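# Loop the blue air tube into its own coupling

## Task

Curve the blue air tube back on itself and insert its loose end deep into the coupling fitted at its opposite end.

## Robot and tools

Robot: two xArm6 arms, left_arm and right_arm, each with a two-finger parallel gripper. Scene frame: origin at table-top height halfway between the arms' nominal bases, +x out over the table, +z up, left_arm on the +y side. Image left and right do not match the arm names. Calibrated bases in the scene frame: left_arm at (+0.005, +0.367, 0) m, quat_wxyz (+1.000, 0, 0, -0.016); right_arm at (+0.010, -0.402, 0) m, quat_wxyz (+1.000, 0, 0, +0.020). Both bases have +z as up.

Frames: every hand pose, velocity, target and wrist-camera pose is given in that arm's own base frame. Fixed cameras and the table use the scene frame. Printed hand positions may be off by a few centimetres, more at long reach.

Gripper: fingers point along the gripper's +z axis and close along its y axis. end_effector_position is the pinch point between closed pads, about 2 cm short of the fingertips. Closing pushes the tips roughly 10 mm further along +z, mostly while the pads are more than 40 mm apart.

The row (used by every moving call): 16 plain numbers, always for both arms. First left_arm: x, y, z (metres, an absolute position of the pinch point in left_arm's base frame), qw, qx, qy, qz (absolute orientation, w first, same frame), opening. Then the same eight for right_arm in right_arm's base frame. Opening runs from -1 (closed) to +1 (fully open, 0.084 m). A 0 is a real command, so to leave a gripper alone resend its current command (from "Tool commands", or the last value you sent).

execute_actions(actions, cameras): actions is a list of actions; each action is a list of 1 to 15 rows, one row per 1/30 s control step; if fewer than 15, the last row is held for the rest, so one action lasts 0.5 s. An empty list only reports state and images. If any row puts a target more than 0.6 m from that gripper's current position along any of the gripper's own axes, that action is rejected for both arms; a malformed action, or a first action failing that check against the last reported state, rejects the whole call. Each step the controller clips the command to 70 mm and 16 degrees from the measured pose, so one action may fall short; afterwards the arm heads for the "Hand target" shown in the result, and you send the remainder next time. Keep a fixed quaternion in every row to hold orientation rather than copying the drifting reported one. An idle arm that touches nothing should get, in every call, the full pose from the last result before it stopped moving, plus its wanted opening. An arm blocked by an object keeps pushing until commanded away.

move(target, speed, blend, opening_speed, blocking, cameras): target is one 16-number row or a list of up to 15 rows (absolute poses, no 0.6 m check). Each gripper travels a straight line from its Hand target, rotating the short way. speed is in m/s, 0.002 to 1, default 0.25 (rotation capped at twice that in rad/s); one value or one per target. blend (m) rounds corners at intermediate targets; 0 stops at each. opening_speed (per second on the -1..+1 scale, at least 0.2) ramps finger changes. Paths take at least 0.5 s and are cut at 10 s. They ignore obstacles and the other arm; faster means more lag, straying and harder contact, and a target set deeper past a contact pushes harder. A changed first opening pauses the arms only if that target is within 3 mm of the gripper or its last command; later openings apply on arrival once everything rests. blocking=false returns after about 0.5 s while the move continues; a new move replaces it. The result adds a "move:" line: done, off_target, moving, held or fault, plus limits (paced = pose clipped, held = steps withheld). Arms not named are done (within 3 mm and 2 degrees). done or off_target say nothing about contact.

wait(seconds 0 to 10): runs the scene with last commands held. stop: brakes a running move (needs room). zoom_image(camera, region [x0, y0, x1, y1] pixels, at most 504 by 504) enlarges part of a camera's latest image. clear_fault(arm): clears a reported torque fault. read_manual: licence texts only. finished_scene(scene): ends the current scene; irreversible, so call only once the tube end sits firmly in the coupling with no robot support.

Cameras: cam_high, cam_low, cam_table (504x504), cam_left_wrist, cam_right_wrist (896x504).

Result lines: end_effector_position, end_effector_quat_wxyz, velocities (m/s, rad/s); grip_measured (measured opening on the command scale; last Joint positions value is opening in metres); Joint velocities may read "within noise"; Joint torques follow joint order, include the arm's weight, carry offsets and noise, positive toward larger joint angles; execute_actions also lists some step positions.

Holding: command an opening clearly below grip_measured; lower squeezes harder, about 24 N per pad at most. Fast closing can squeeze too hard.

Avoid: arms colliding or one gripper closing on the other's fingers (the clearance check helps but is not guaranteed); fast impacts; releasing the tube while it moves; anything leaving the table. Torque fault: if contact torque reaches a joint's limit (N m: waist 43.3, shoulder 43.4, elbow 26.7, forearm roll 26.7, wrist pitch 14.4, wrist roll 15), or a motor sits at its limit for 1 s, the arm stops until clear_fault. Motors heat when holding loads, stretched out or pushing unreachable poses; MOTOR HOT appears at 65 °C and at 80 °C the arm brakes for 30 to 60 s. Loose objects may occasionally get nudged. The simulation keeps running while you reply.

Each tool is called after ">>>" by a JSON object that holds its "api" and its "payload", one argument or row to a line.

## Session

>>> {"api": "execute_actions", "payload": {
  "actions": []
}}

Scene clock: 0.00 s.
left_arm: end_effector_position=(+0.2552, +0.3079, +0.2230) grip_measured=+1.00 end_effector_quat_wxyz=(-0.187, +0.688, +0.687, +0.137) | right_arm: end_effector_position=(+0.1450, +0.0205, +0.1923) grip_measured=+1.00 end_effector_quat_wxyz=(-0.010, +0.177, +0.982, -0.059)
Joint positions: left_arm=[0.699 -0.433 -0.603 0.536 0.854 -1.19 0.084] | right_arm=[0.305 -1.304 -0.198 -0.096 1.574 -2.476 0.084]
Joint velocities: within noise
Joint torques (N m): no reading
Hand target: left_arm +0.2552, +0.3079, +0.2230; -0.187, +0.688, +0.687, +0.137 | right_arm +0.1450, +0.0205, +0.1923; -0.010, +0.177, +0.982, -0.059
Tool commands: left_gripper/opening=+1.0 right_gripper/opening=+1.0

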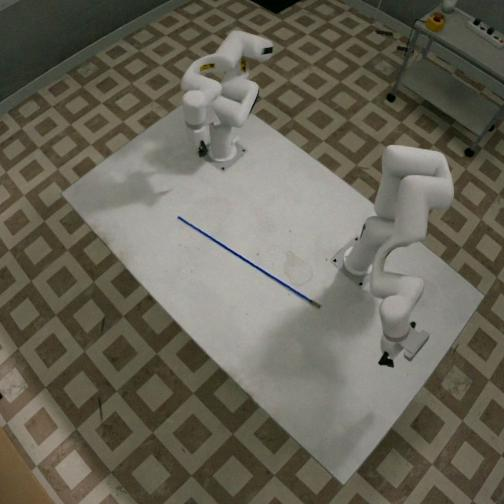

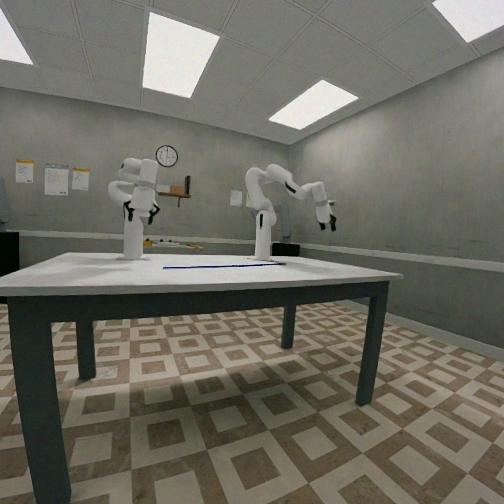

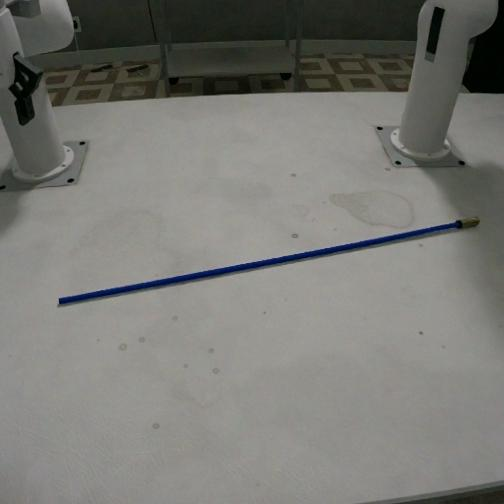

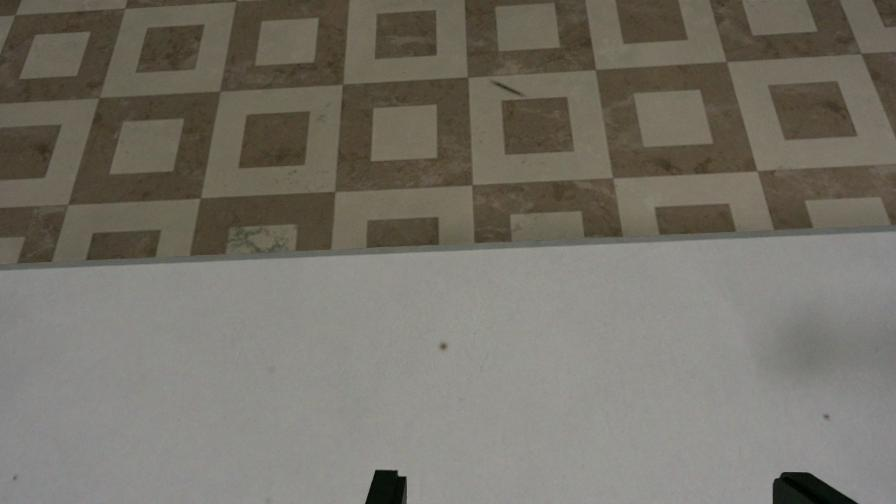

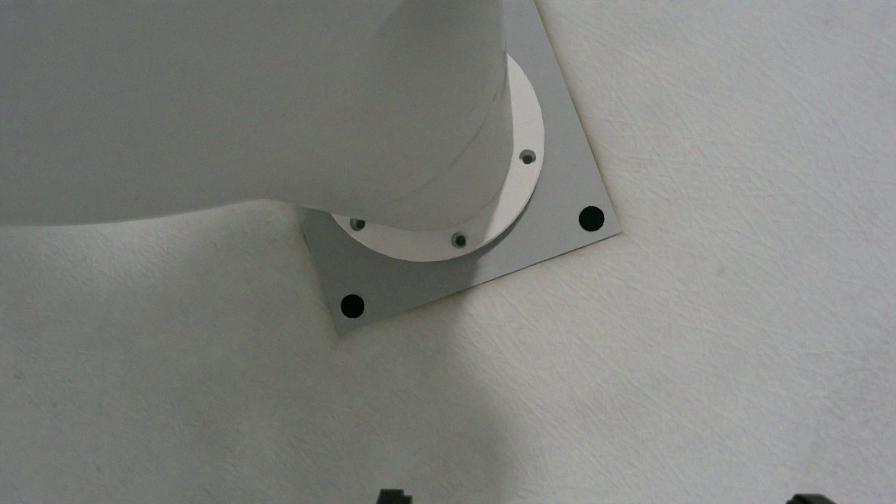

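>>> {"api": "move", "payload": {
  "target": [
    [0.28,0.17,0.24,0,0.9914,0.1305,0,0.2,0.3,0.05,0.22,0,0.5,0.866,0,0.2],
    [0.26,0.04,0.2,0,0.7744,-0.6327,0,0.2,0.406,0.073,0.2,0,0.660,0.7513,0,0.2]
  ],
  "speed": 0.3,
  "blend": 0.02
}}

>>> {"api": "zoom_image", "payload": {
  "camera": "cam_left_wrist",
  "region": [396, 404, 796, 504]
}}

>>> {"api": "zoom_image", "payload": {
  "camera": "cam_right_wrist",
  "region": [396, 404, 796, 504]
}}

Scene clock: 17.17 s.
left_arm: end_effector_position=(+0.2600, +0.0400, +0.2000) grip_measured=+0.19 end_effector_quat_wxyz=(+0.000, +0.774, -0.633, +0.000) | right_arm: end_effector_position=(+0.4060, +0.0730, +0.2000) grip_measured=+0.19 end_effector_quat_wxyz=(+0.000, +0.660, +0.751, +0.000)
Joint positions: left_arm=[0.153 -0.769 -0.416 0 1.185 1.523 0.052] | right_arm=[0.178 -0.181 -0.864 0 1.045 -1.522 0.052]
Joint velocities: within noise
Joint torques (N m): left_arm=[-1.13 -11.14 -15.71 -1.19 -2.07 0.46] | right_arm=[0.53 -11.5 -18.1 -0.56 -1.46 0.6]
Hand target: left_arm +0.2600, +0.0400, +0.2000; +0.000, +0.774, -0.633, +0.000 | right_arm +0.4060, +0.0730, +0.2000; +0.000, +0.660, +0.751, +0.000
Off the commanded pose: left_arm 0.000 m, 0 deg | right_arm 0.000 m, 0 deg.
move: done

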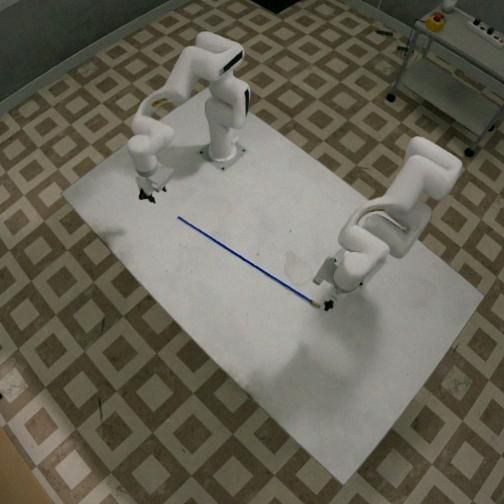

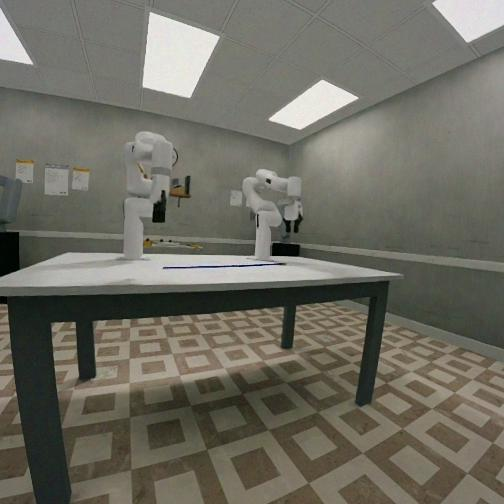

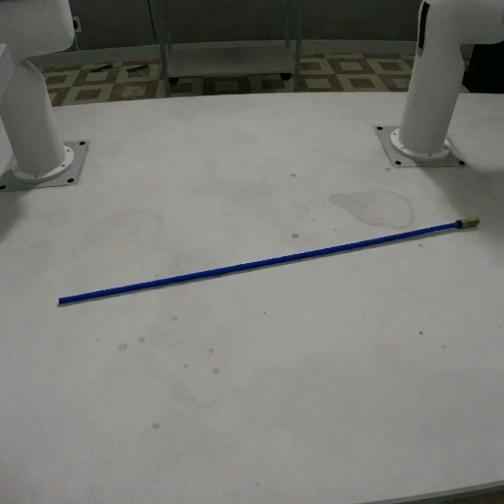

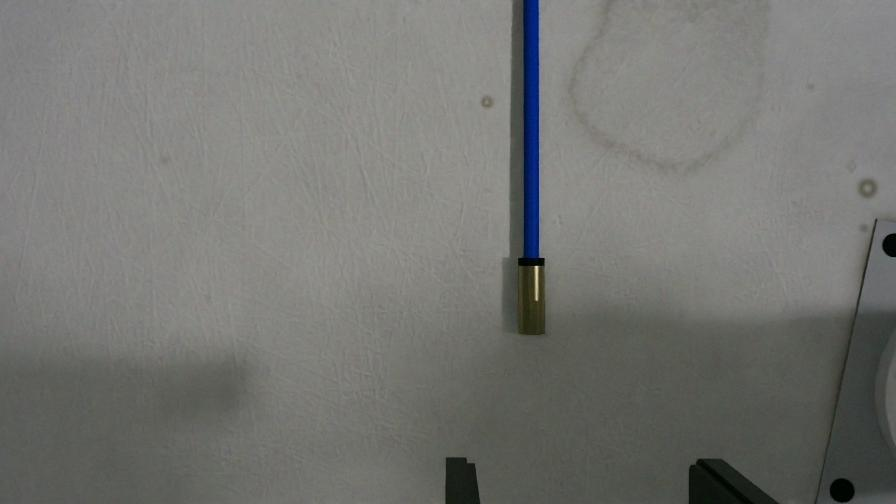

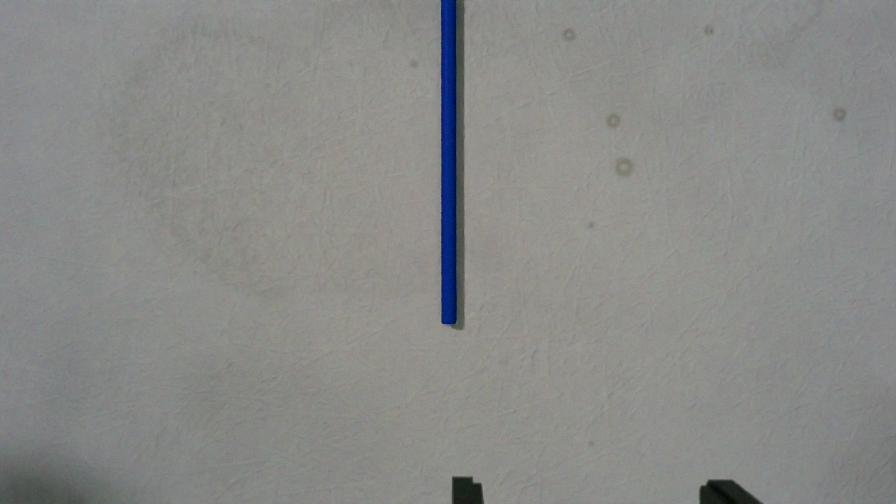

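Scaled by 1.260 from the camera's 896x504 image, which has a finer 1280x720 frame.

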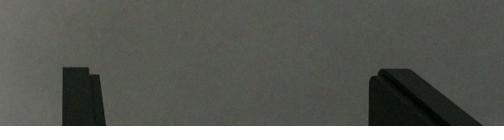

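Scaled by 1.260 from the camera's 896x504 image, which has a finer 1280x720 frame.

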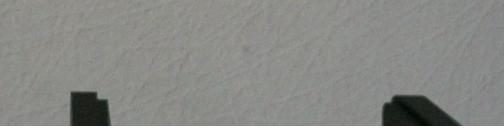

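>>> {"api": "move", "payload": {
  "target": [
    [0.2578,-0.0067,0.09,-0.0826,0.7677,-0.6273,-0.1011,-0.05,0.3572,0.1845,0.09,0.0980,0.6543,0.7448,-0.0861,-0.05],
    [0.2578,-0.0067,0.028,-0.0826,0.7677,-0.6273,-0.1011,-0.05,0.3572,0.1845,0.027,0.0980,0.6543,0.7448,-0.0861,-0.05]
  ],
  "speed": [0.15,0.06]
}}

>>> {"api": "zoom_image", "payload": {
  "camera": "cam_table",
  "region": [30, 230, 160, 340]
}}

>>> {"api": "zoom_image", "payload": {
  "camera": "cam_table",
  "region": [394, 160, 504, 260]
}}

Scene clock: 24.80 s.
left_arm: end_effector_position=(+0.2578, -0.0067, +0.0280) grip_measured=-0.06 end_effector_quat_wxyz=(-0.083, +0.768, -0.627, -0.101) | right_arm: end_effector_position=(+0.3572, +0.1845, +0.0270) grip_measured=-0.06 end_effector_quat_wxyz=(+0.098, +0.654, +0.745, -0.086)
Joint positions: left_arm=[-0.159 -0.233 -0.23 0.442 0.603 0.828 0.041] | right_arm=[0.571 0.207 -0.758 -0.372 0.7 -0.826 0.041]
Joint velocities: within noise
Joint torques (N m): left_arm=[1.09 -15.33 -11.82 0.09 -1.52 -0.15] | right_arm=[-1.34 -15.08 -13.87 -0.61 -0.99 0.55]
Hand target: left_arm +0.2578, -0.0067, +0.0280; -0.083, +0.768, -0.627, -0.101 | right_arm +0.3572, +0.1845, +0.0270; +0.098, +0.654, +0.745, -0.086
Off the commanded pose: left_arm 0.000 m, 0 deg | right_arm 0.000 m, 0 deg.
move: done

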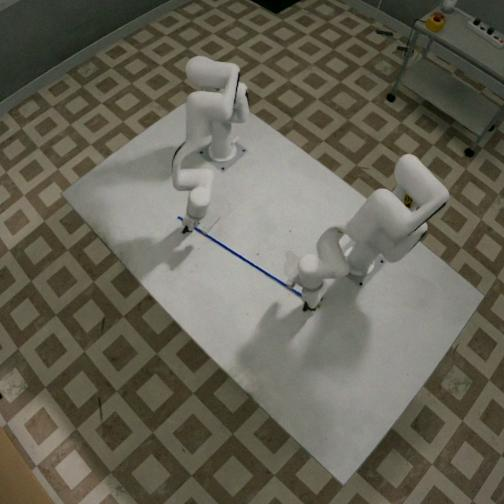

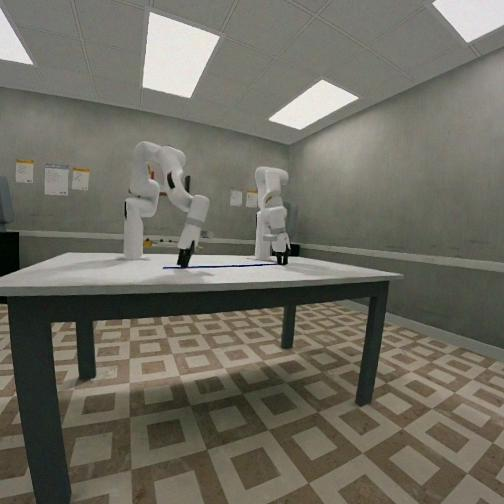

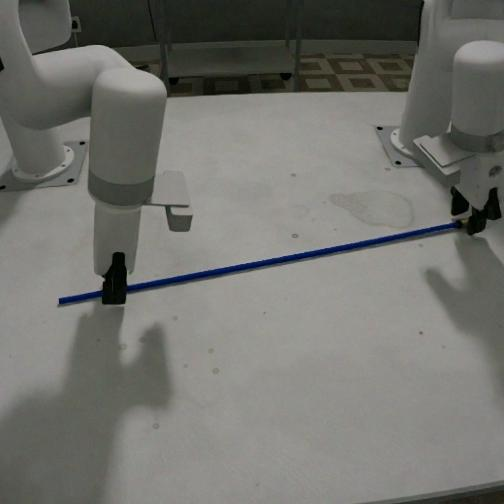

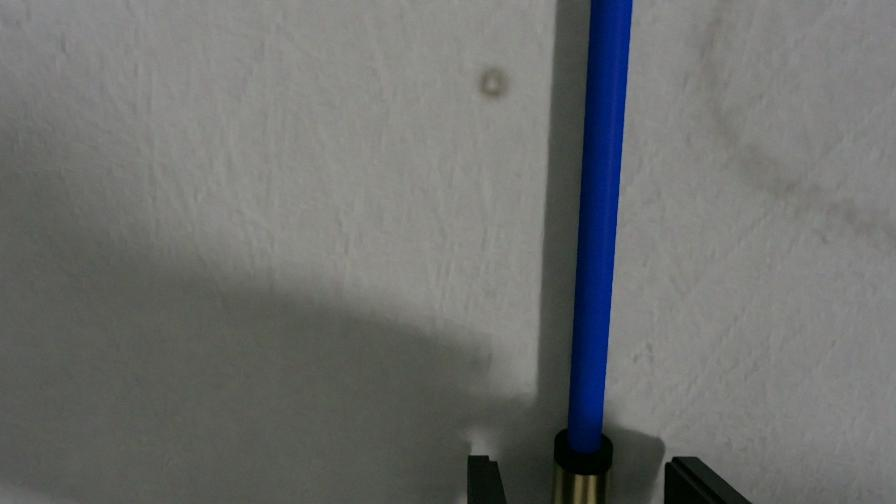

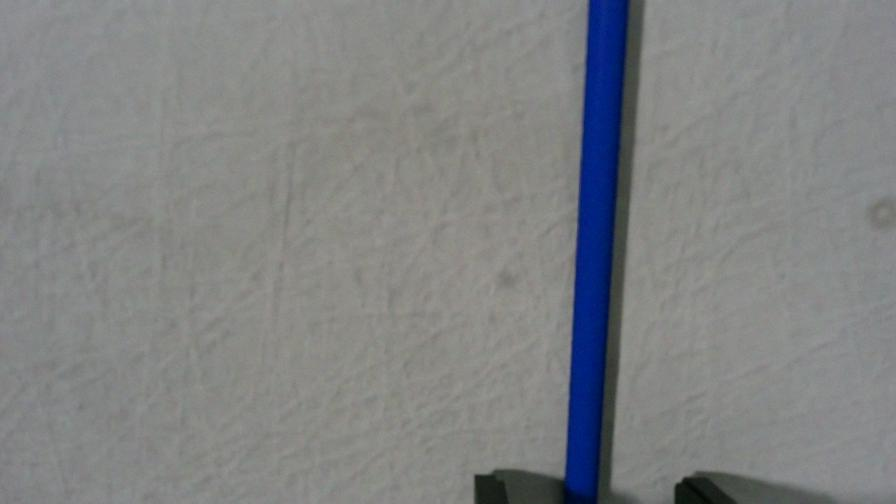

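Scaled by 3.877 from the camera's 504x504 image, which has a finer 720x720 frame.

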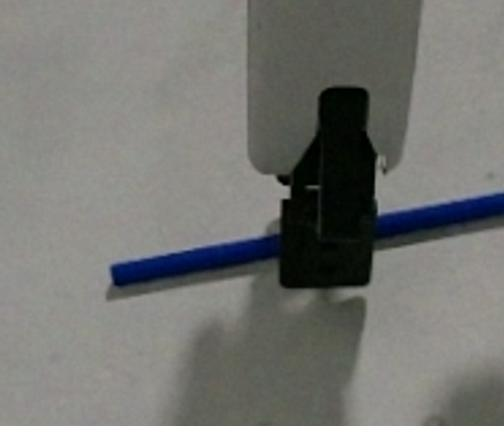

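Scaled by 4.582 from the camera's 504x504 image, which has a finer 720x720 frame.

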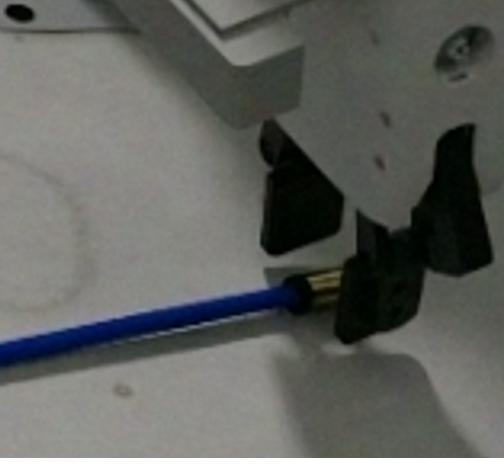

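>>> {"api": "move", "payload": {
  "target": [
    [0.2586,-0.0106,0.0255,-0.0826,0.7677,-0.6273,-0.1011,-0.05,0.3578,0.1795,0.0240,0.0980,0.6543,0.7448,-0.0861,-0.05],
    [0.2586,-0.0106,0.0255,-0.0826,0.7677,-0.6273,-0.1011,-1,0.3578,0.1795,0.0240,0.0980,0.6543,0.7448,-0.0861,-1]
  ],
  "speed": 0.03,
  "opening_speed": 0.6
}}

>>> {"api": "zoom_image", "payload": {
  "camera": "cam_table",
  "region": [30, 230, 160, 340]
}}

>>> {"api": "zoom_image", "payload": {
  "camera": "cam_table",
  "region": [394, 160, 504, 260]
}}

Scene clock: 31.70 s.
left_arm: end_effector_position=(+0.2586, -0.0106, +0.0255) grip_measured=-0.70 end_effector_quat_wxyz=(-0.083, +0.768, -0.627, -0.101) | right_arm: end_effector_position=(+0.3578, +0.1795, +0.0240) grip_measured=-0.84 end_effector_quat_wxyz=(+0.098, +0.654, +0.745, -0.086)
Joint positions: left_arm=[-0.171 -0.215 -0.236 0.445 0.595 0.811 0.013] | right_arm=[0.558 0.21 -0.749 -0.38 0.687 -0.829 0.007]
Joint velocities: within noise
Joint torques (N m): left_arm=[-0.54 -15.99 -10.93 -0.02 -1.47 -0.16] | right_arm=[-1.23 -15.05 -13.39 -0.49 -1.04 -0.25]
Hand target: left_arm +0.2586, -0.0106, +0.0255; -0.083, +0.768, -0.627, -0.101 | right_arm +0.3578, +0.1795, +0.0240; +0.098, +0.654, +0.745, -0.086
Off the commanded pose: left_arm 0.000 m, 0 deg | right_arm 0.000 m, 0 deg.
move: done

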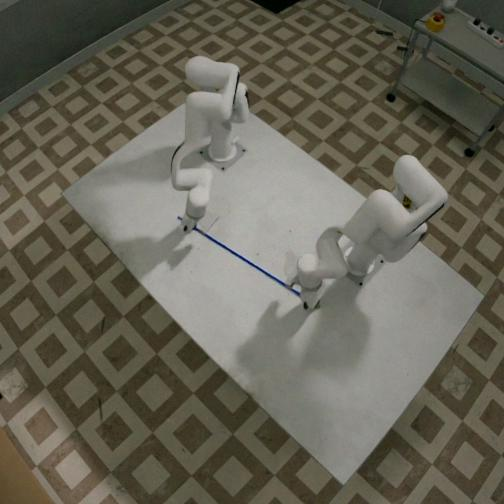

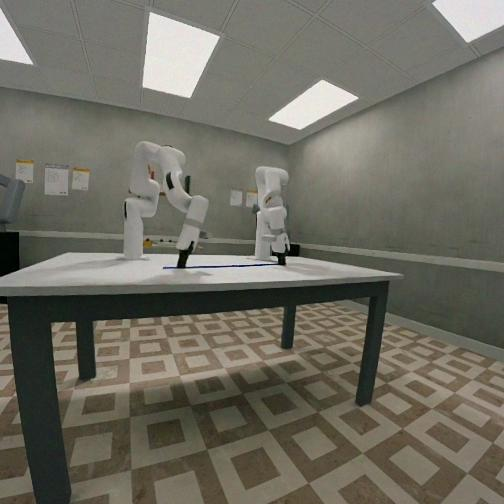

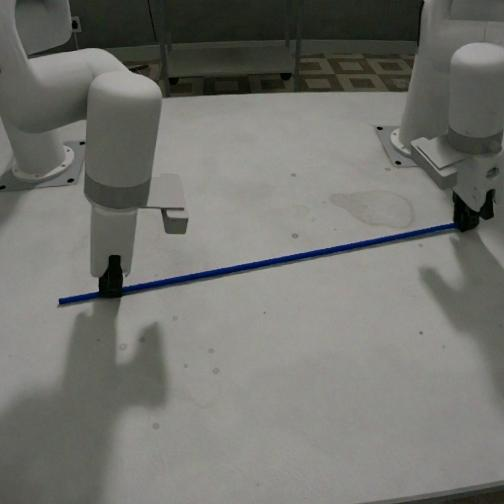

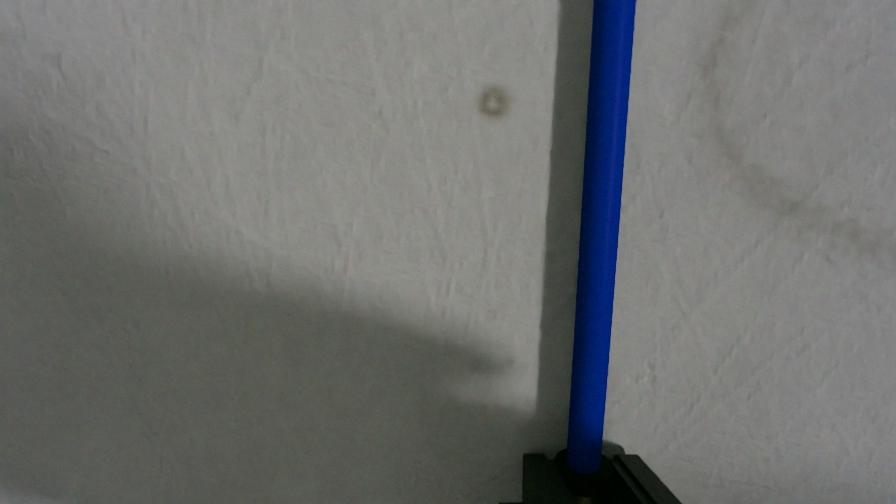

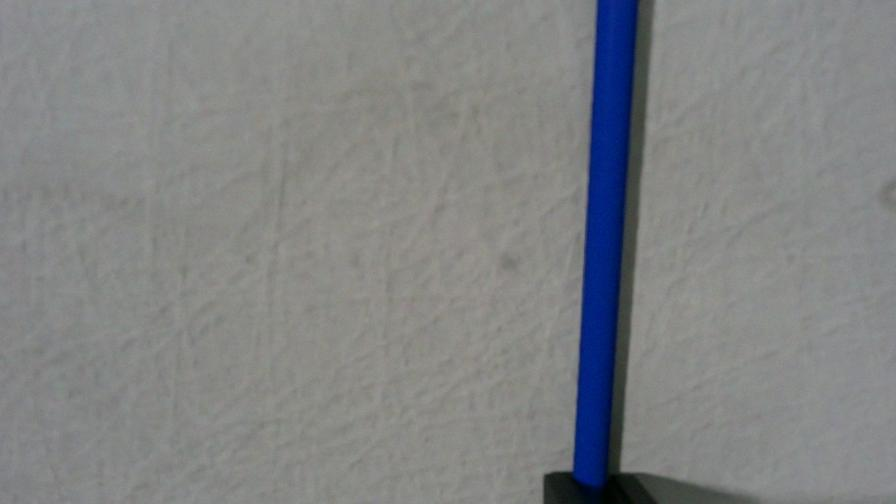

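Scaled by 3.877 from the camera's 504x504 image, which has a finer 720x720 frame.

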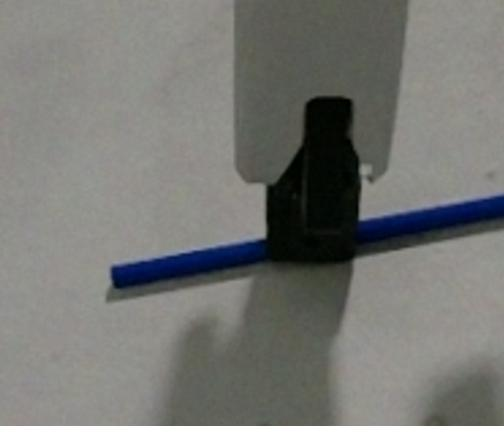

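Scaled by 4.582 from the camera's 504x504 image, which has a finer 720x720 frame.

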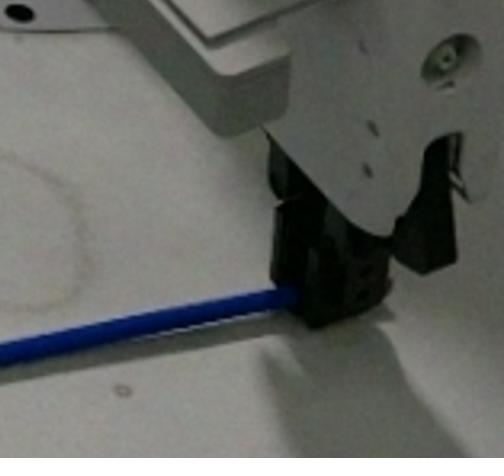

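>>> {"api": "move", "payload": {
  "target": [
    [0.2593,-0.0130,0.081,-0.0826,0.7677,-0.6273,-0.1011,-1,0.3578,0.1821,0.0825,0.0980,0.6543,0.7448,-0.0861,-1],
    [0.2569,-0.0425,0.081,-0.0550,0.8989,-0.4182,-0.1183,-1,0.3338,0.1887,0.0825,0.0711,0.8315,0.5399,-0.1095,-1],
    [0.2551,-0.0884,0.081,-0.0245,0.9739,-0.1858,-0.1282,-1,0.3079,0.2115,0.0825,0.0385,0.9473,0.2924,-0.1247,-1],
    [0.2629,-0.1515,0.081,0.0077,0.9896,0.0588,-0.1303,-1,0.2937,0.2514,0.0825,0.0031,0.9911,0.0234,-0.1305,-1]
  ],
  "speed": [0.08,0.17,0.17,0.17],
  "blend": 0.01
}}

Scene clock: 47.67 s.
left_arm: end_effector_position=(+0.2629, -0.1515, +0.0810) grip_measured=-0.70 end_effector_quat_wxyz=(+0.008, +0.990, +0.059, -0.130) | right_arm: end_effector_position=(+0.2937, +0.2514, +0.0825) grip_measured=-0.84 end_effector_quat_wxyz=(+0.003, +0.991, +0.023, -0.131)
Joint positions: left_arm=[-0.436 -0.164 -0.526 -0.172 0.922 -0.434 0.013] | right_arm=[0.634 0.092 -0.825 0.176 0.961 0.47 0.007]
Joint velocities: within noise
Joint torques (N m): left_arm=[-0.62 -21.21 -13.95 -1.22 -1.51 -0.52] | right_arm=[0.64 -15.32 -14.81 0.15 -1.24 0.54]
Hand target: left_arm +0.2629, -0.1515, +0.0810; +0.008, +0.990, +0.059, -0.130 | right_arm +0.2937, +0.2514, +0.0825; +0.003, +0.991, +0.023, -0.131
Off the commanded pose: left_arm 0.000 m, 0 deg | right_arm 0.000 m, 0 deg.
move: done

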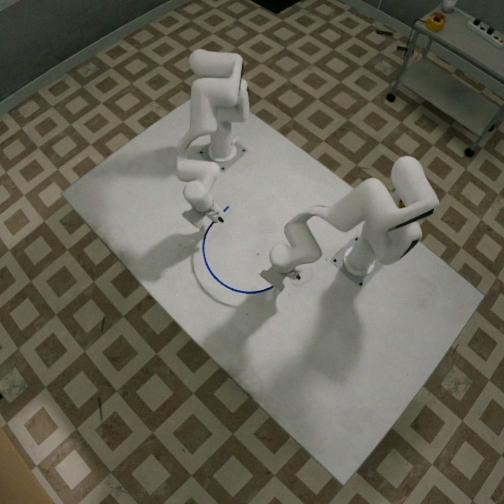

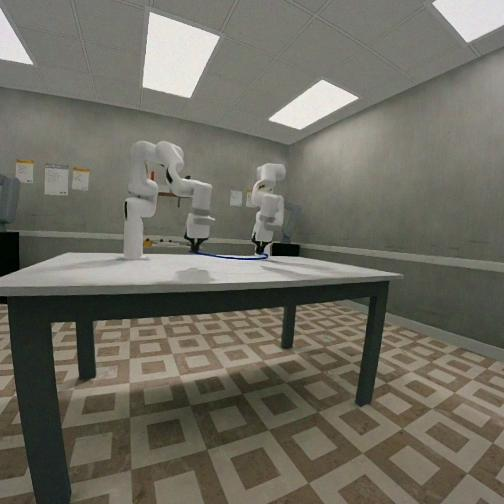

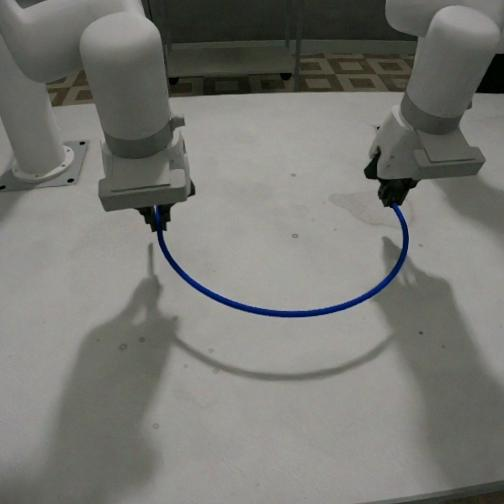

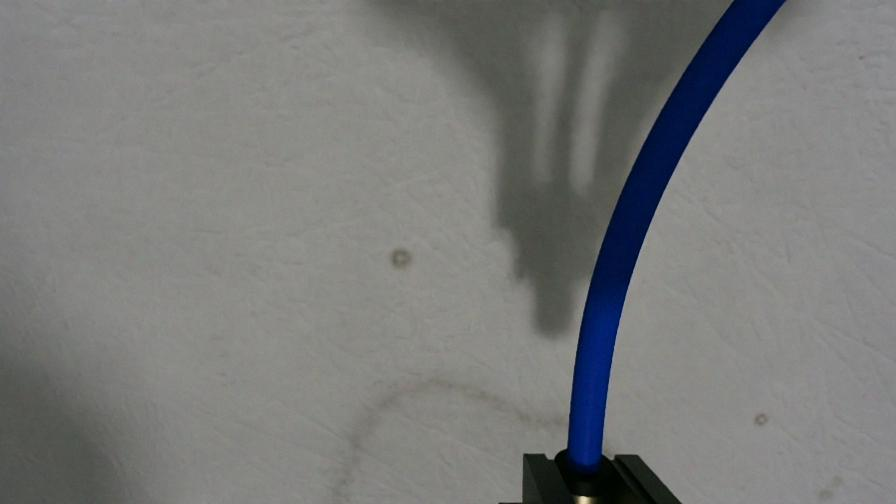

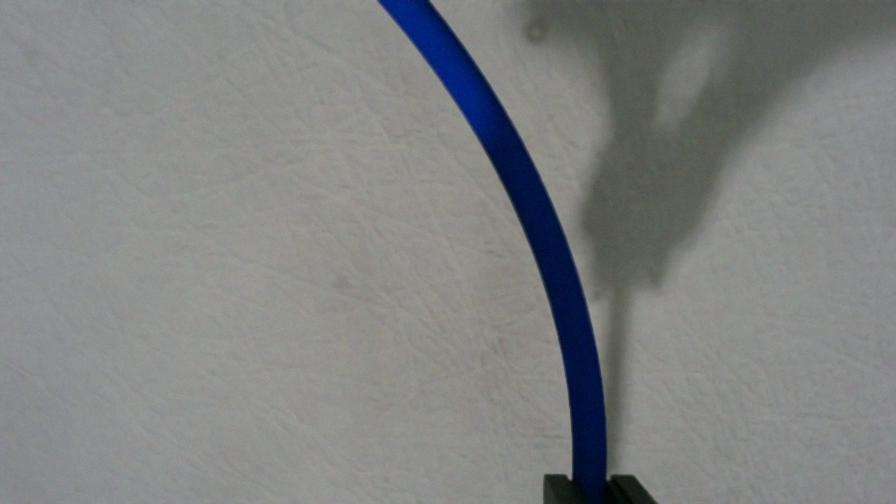

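>>> {"api": "move", "payload": {
  "target": [
    [0.2849,-0.2133,0.081,0.0393,0.9453,0.2989,-0.1244,-1,0.2991,0.2857,0.0825,-0.0327,0.9598,-0.2482,-0.1263,-1],
    [0.3152,-0.2472,0.081,0.0687,0.8431,0.5217,-0.1110,-1,0.3205,0.2997,0.0825,-0.0658,0.8560,-0.5002,-0.1127,-1],
    [0.3440,-0.2713,0.081,0.0937,0.6899,0.7119,-0.0908,-1,0.3427,0.3038,0.0825,-0.0941,0.6868,-0.7150,-0.0904,-1]
  ],
  "speed": 0.16,
  "blend": 0.01
}}

>>> {"api": "zoom_image", "payload": {
  "camera": "cam_table",
  "region": [160, 160, 340, 280]
}}

>>> {"api": "zoom_image", "payload": {
  "camera": "cam_high",
  "region": [190, 210, 270, 280]
}}

>>> {"api": "zoom_image", "payload": {
  "camera": "cam_low",
  "region": [200, 235, 260, 275]
}}

Scene clock: 56.20 s.
left_arm: end_effector_position=(+0.3440, -0.2713, +0.0810) grip_measured=-0.70 end_effector_quat_wxyz=(+0.094, +0.690, +0.712, -0.091) | right_arm: end_effector_position=(+0.3427, +0.3038, +0.0825) grip_measured=-0.83 end_effector_quat_wxyz=(-0.094, +0.687, -0.715, -0.090)
Joint positions: left_arm=[-0.613 0.035 -0.665 -0.436 0.512 -1.846 0.013] | right_arm=[0.677 0.082 -0.725 0.415 0.505 1.937 0.007]
Joint velocities: within noise
Joint torques (N m): left_arm=[0.01 -27.51 -13.39 0.54 -2.1 -0.51] | right_arm=[0.06 -13.51 -14.1 -0.7 -1.35 0.68]
Hand target: left_arm +0.3440, -0.2713, +0.0810; +0.094, +0.690, +0.712, -0.091 | right_arm +0.3427, +0.3038, +0.0825; -0.094, +0.687, -0.715, -0.090
Off the commanded pose: left_arm 0.000 m, 0 deg | right_arm 0.000 m, 0 deg.
move: done

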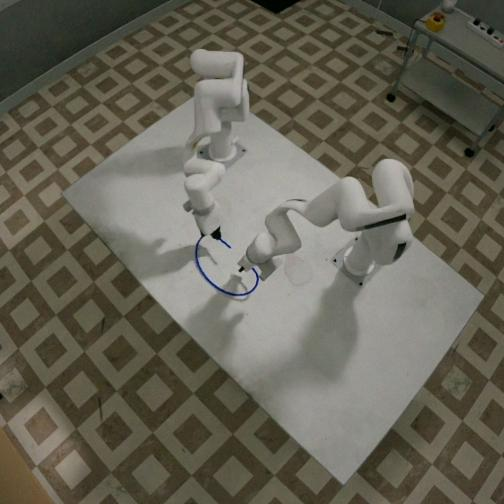

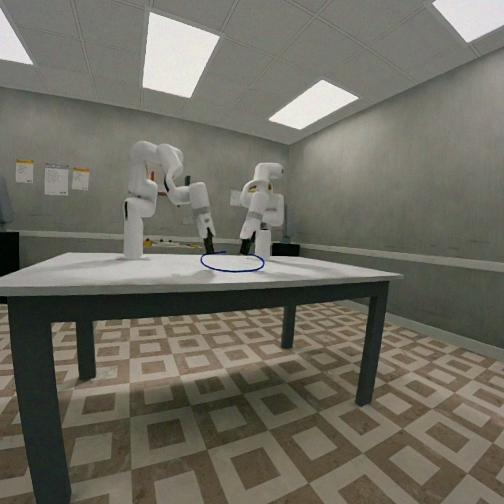

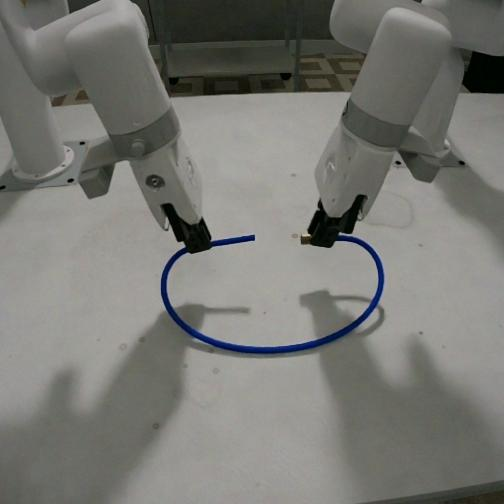

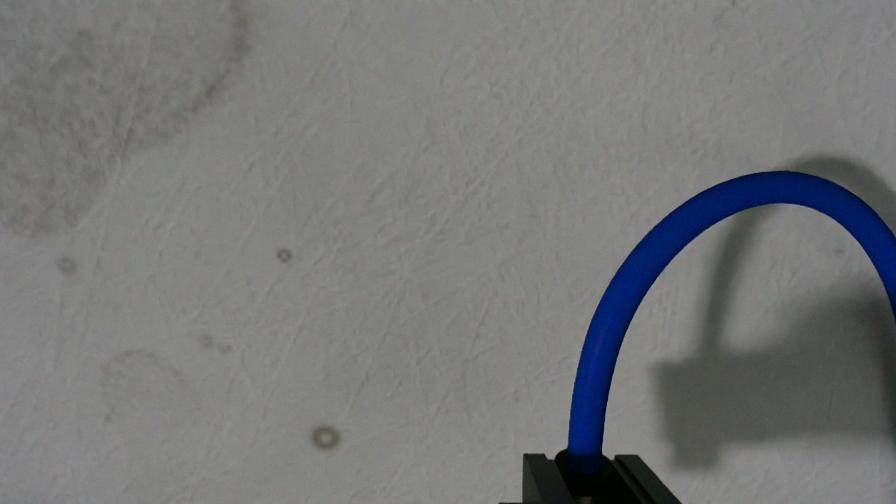

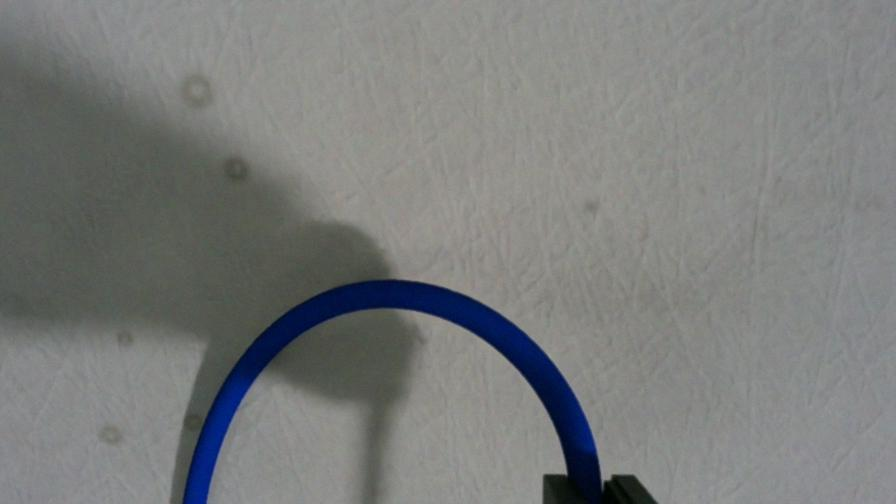

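Scaled by 2.800 from the camera's 504x504 image, which has a finer 720x720 frame.

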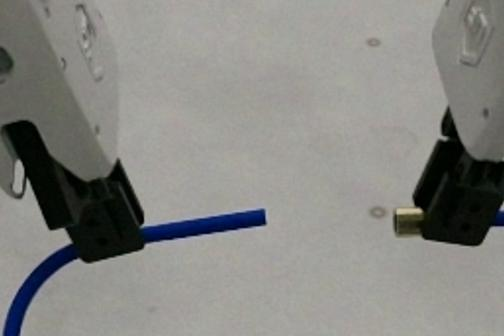

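Scaled by 6.300 from the camera's 504x504 image, which has a finer 720x720 frame.

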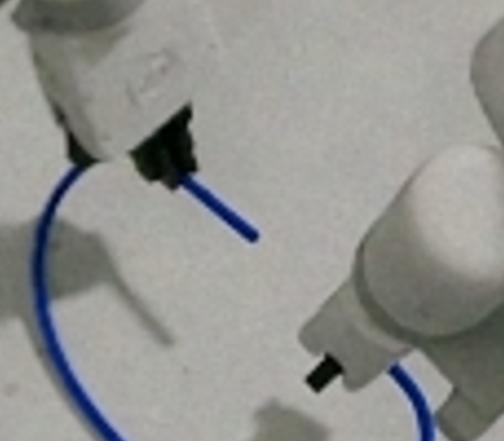

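Scaled by 8.400 from the camera's 504x504 image, which has a finer 720x720 frame.

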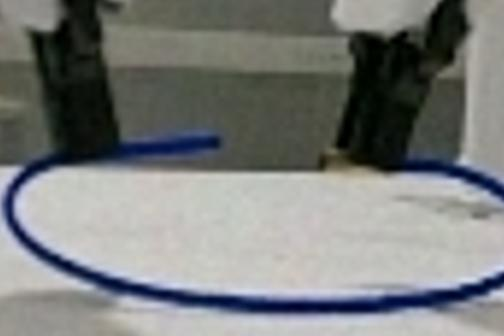

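>>> {"api": "move", "payload": {
  "target": [0.3440,-0.2713,0.081,0.0937,0.6899,0.7119,-0.0908,-1,0.3427,0.3038,0.0825,-0.0534,0.6909,-0.7193,-0.0513,-1],
  "speed": 0.1,
  "cameras": ["cam_high","cam_low","cam_table"]
}}

>>> {"api": "zoom_image", "payload": {
  "camera": "cam_table",
  "region": [200, 200, 320, 270]
}}

>>> {"api": "zoom_image", "payload": {
  "camera": "cam_high",
  "region": [190, 210, 270, 280]
}}

>>> {"api": "zoom_image", "payload": {
  "camera": "cam_low",
  "region": [205, 240, 255, 265]
}}

Scene clock: 65.90 s.
left_arm: end_effector_position=(+0.3440, -0.2713, +0.0810) grip_measured=-0.70 end_effector_quat_wxyz=(+0.094, +0.690, +0.712, -0.091) | right_arm: end_effector_position=(+0.3427, +0.3038, +0.0825) grip_measured=-0.83 end_effector_quat_wxyz=(-0.053, +0.691, -0.719, -0.051)
Joint positions: left_arm=[-0.613 0.035 -0.665 -0.436 0.512 -1.846 0.013] | right_arm=[0.693 0.107 -0.782 0.2 0.585 2.141 0.007]
Joint velocities: within noise
Joint torques (N m): left_arm=[-0.02 -28.52 -12.78 0.43 -1.65 -0.57] | right_arm=[0.16 -14.25 -15.03 -1.14 -0.87 0.73]
Hand target: left_arm +0.3440, -0.2713, +0.0810; +0.094, +0.690, +0.712, -0.091 | right_arm +0.3427, +0.3038, +0.0825; -0.053, +0.691, -0.719, -0.051
Off the commanded pose: left_arm 0.000 m, 0 deg | right_arm 0.000 m, 0 deg.
move: done
Images, in order (width x height): cam_high 504x504, cam_low 504x504, cam_table 504x504.

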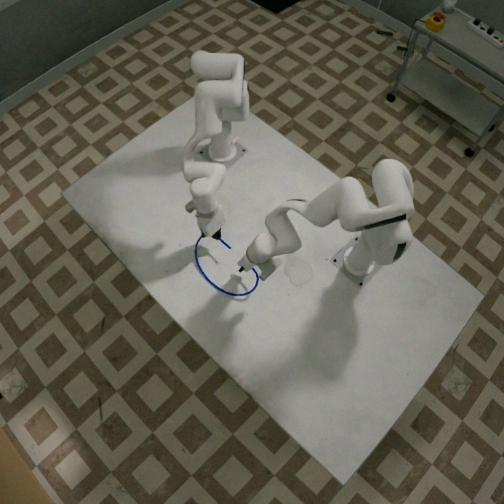

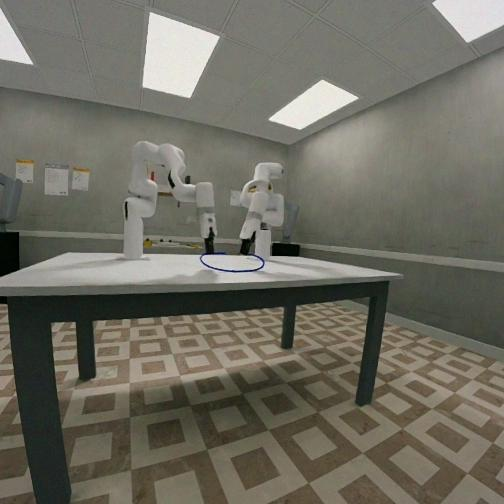

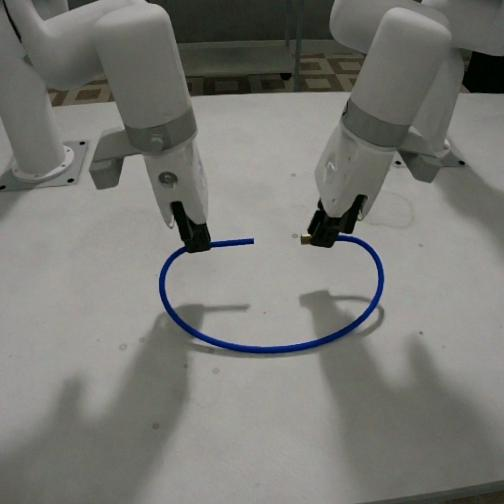

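Scaled by 4.200 from the camera's 504x504 image, which has a finer 720x720 frame.

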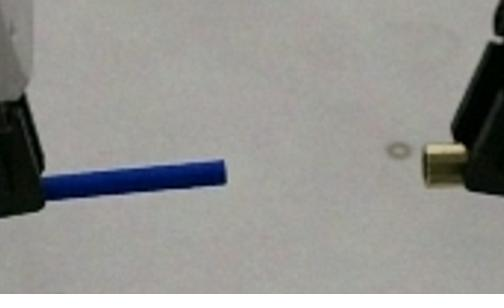

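Scaled by 6.300 from the camera's 504x504 image, which has a finer 720x720 frame.

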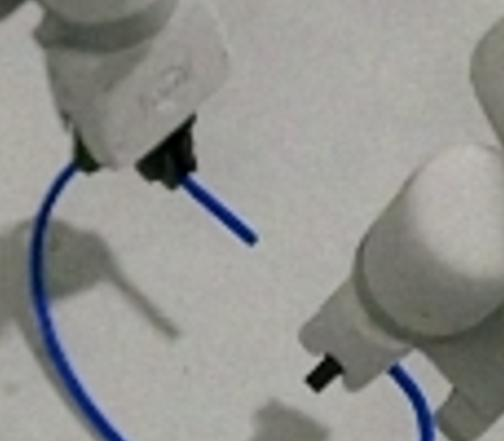

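Scaled by 10.080 from the camera's 504x504 image, which has a finer 720x720 frame.

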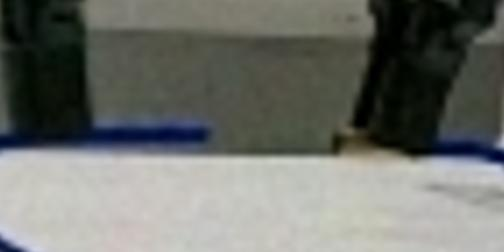

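>>> {"api": "move", "payload": {
  "target": [0.3440,-0.2713,0.081,0.0937,0.6899,0.7119,-0.0908,-1,0.3427,0.3038,0.0825,-0.0346,0.6920,-0.7204,-0.0332,-1],
  "speed": 0.1,
  "cameras": ["cam_high","cam_low","cam_table"]
}}

>>> {"api": "zoom_image", "payload": {
  "camera": "cam_table",
  "region": [200, 200, 320, 270]
}}

>>> {"api": "zoom_image", "payload": {
  "camera": "cam_high",
  "region": [190, 210, 270, 280]
}}

>>> {"api": "zoom_image", "payload": {
  "camera": "cam_low",
  "region": [205, 240, 255, 265]
}}

>>> {"api": "zoom_image", "payload": {
  "camera": "cam_table",
  "region": [290, 225, 330, 255]
}}

Scene clock: 70.07 s.
left_arm: end_effector_position=(+0.3440, -0.2713, +0.0810) grip_measured=-0.70 end_effector_quat_wxyz=(+0.094, +0.690, +0.712, -0.091) | right_arm: end_effector_position=(+0.3427, +0.3038, +0.0825) grip_measured=-0.83 end_effector_quat_wxyz=(-0.035, +0.692, -0.720, -0.033)
Joint positions: left_arm=[-0.613 0.035 -0.665 -0.436 0.512 -1.846 0.013] | right_arm=[0.703 0.123 -0.814 0.12 0.63 2.219 0.007]
Joint velocities: within noise
Joint torques (N m): left_arm=[0.64 -29.2 -13.27 0.09 -1.8 -0.44] | right_arm=[0.1 -14.64 -15.38 -0.67 -0.91 0.77]
Hand target: left_arm +0.3440, -0.2713, +0.0810; +0.094, +0.690, +0.712, -0.091 | right_arm +0.3427, +0.3038, +0.0825; -0.035, +0.692, -0.720, -0.033
Off the commanded pose: left_arm 0.000 m, 0 deg | right_arm 0.000 m, 0 deg.
move: done
Images, in order (width x height): cam_high 504x504, cam_low 504x504, cam_table 504x504.

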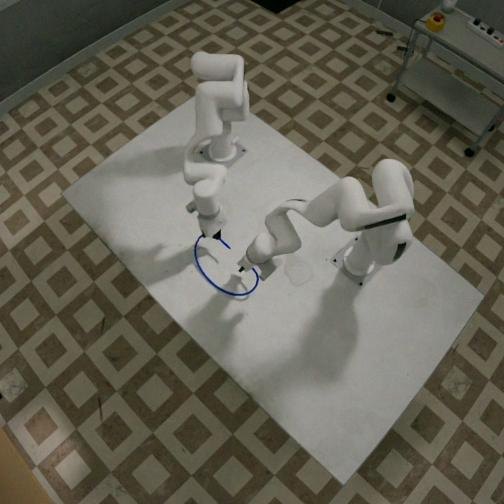

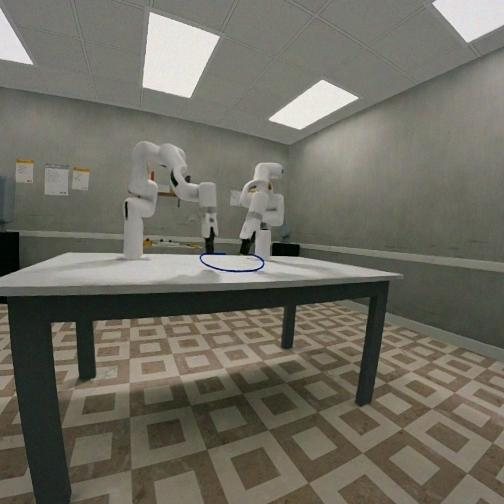

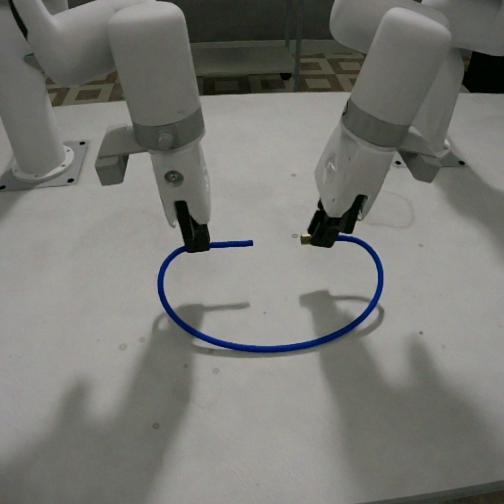

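Scaled by 4.200 from the camera's 504x504 image, which has a finer 720x720 frame.

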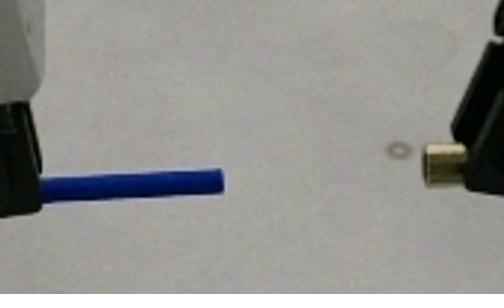

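Scaled by 6.300 from the camera's 504x504 image, which has a finer 720x720 frame.

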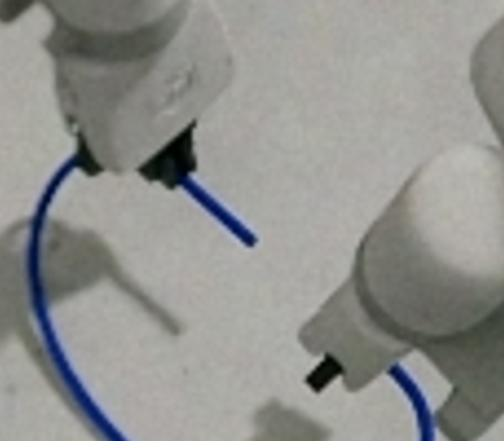

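Scaled by 10.080 from the camera's 504x504 image, which has a finer 720x720 frame.

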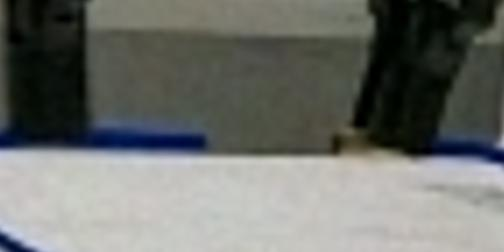

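Scaled by 12.600 from the camera's 504x504 image, which has a finer 720x720 frame.

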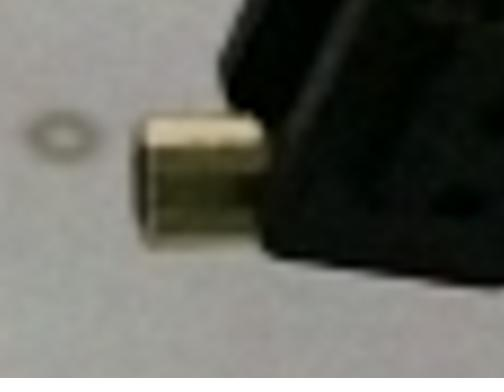

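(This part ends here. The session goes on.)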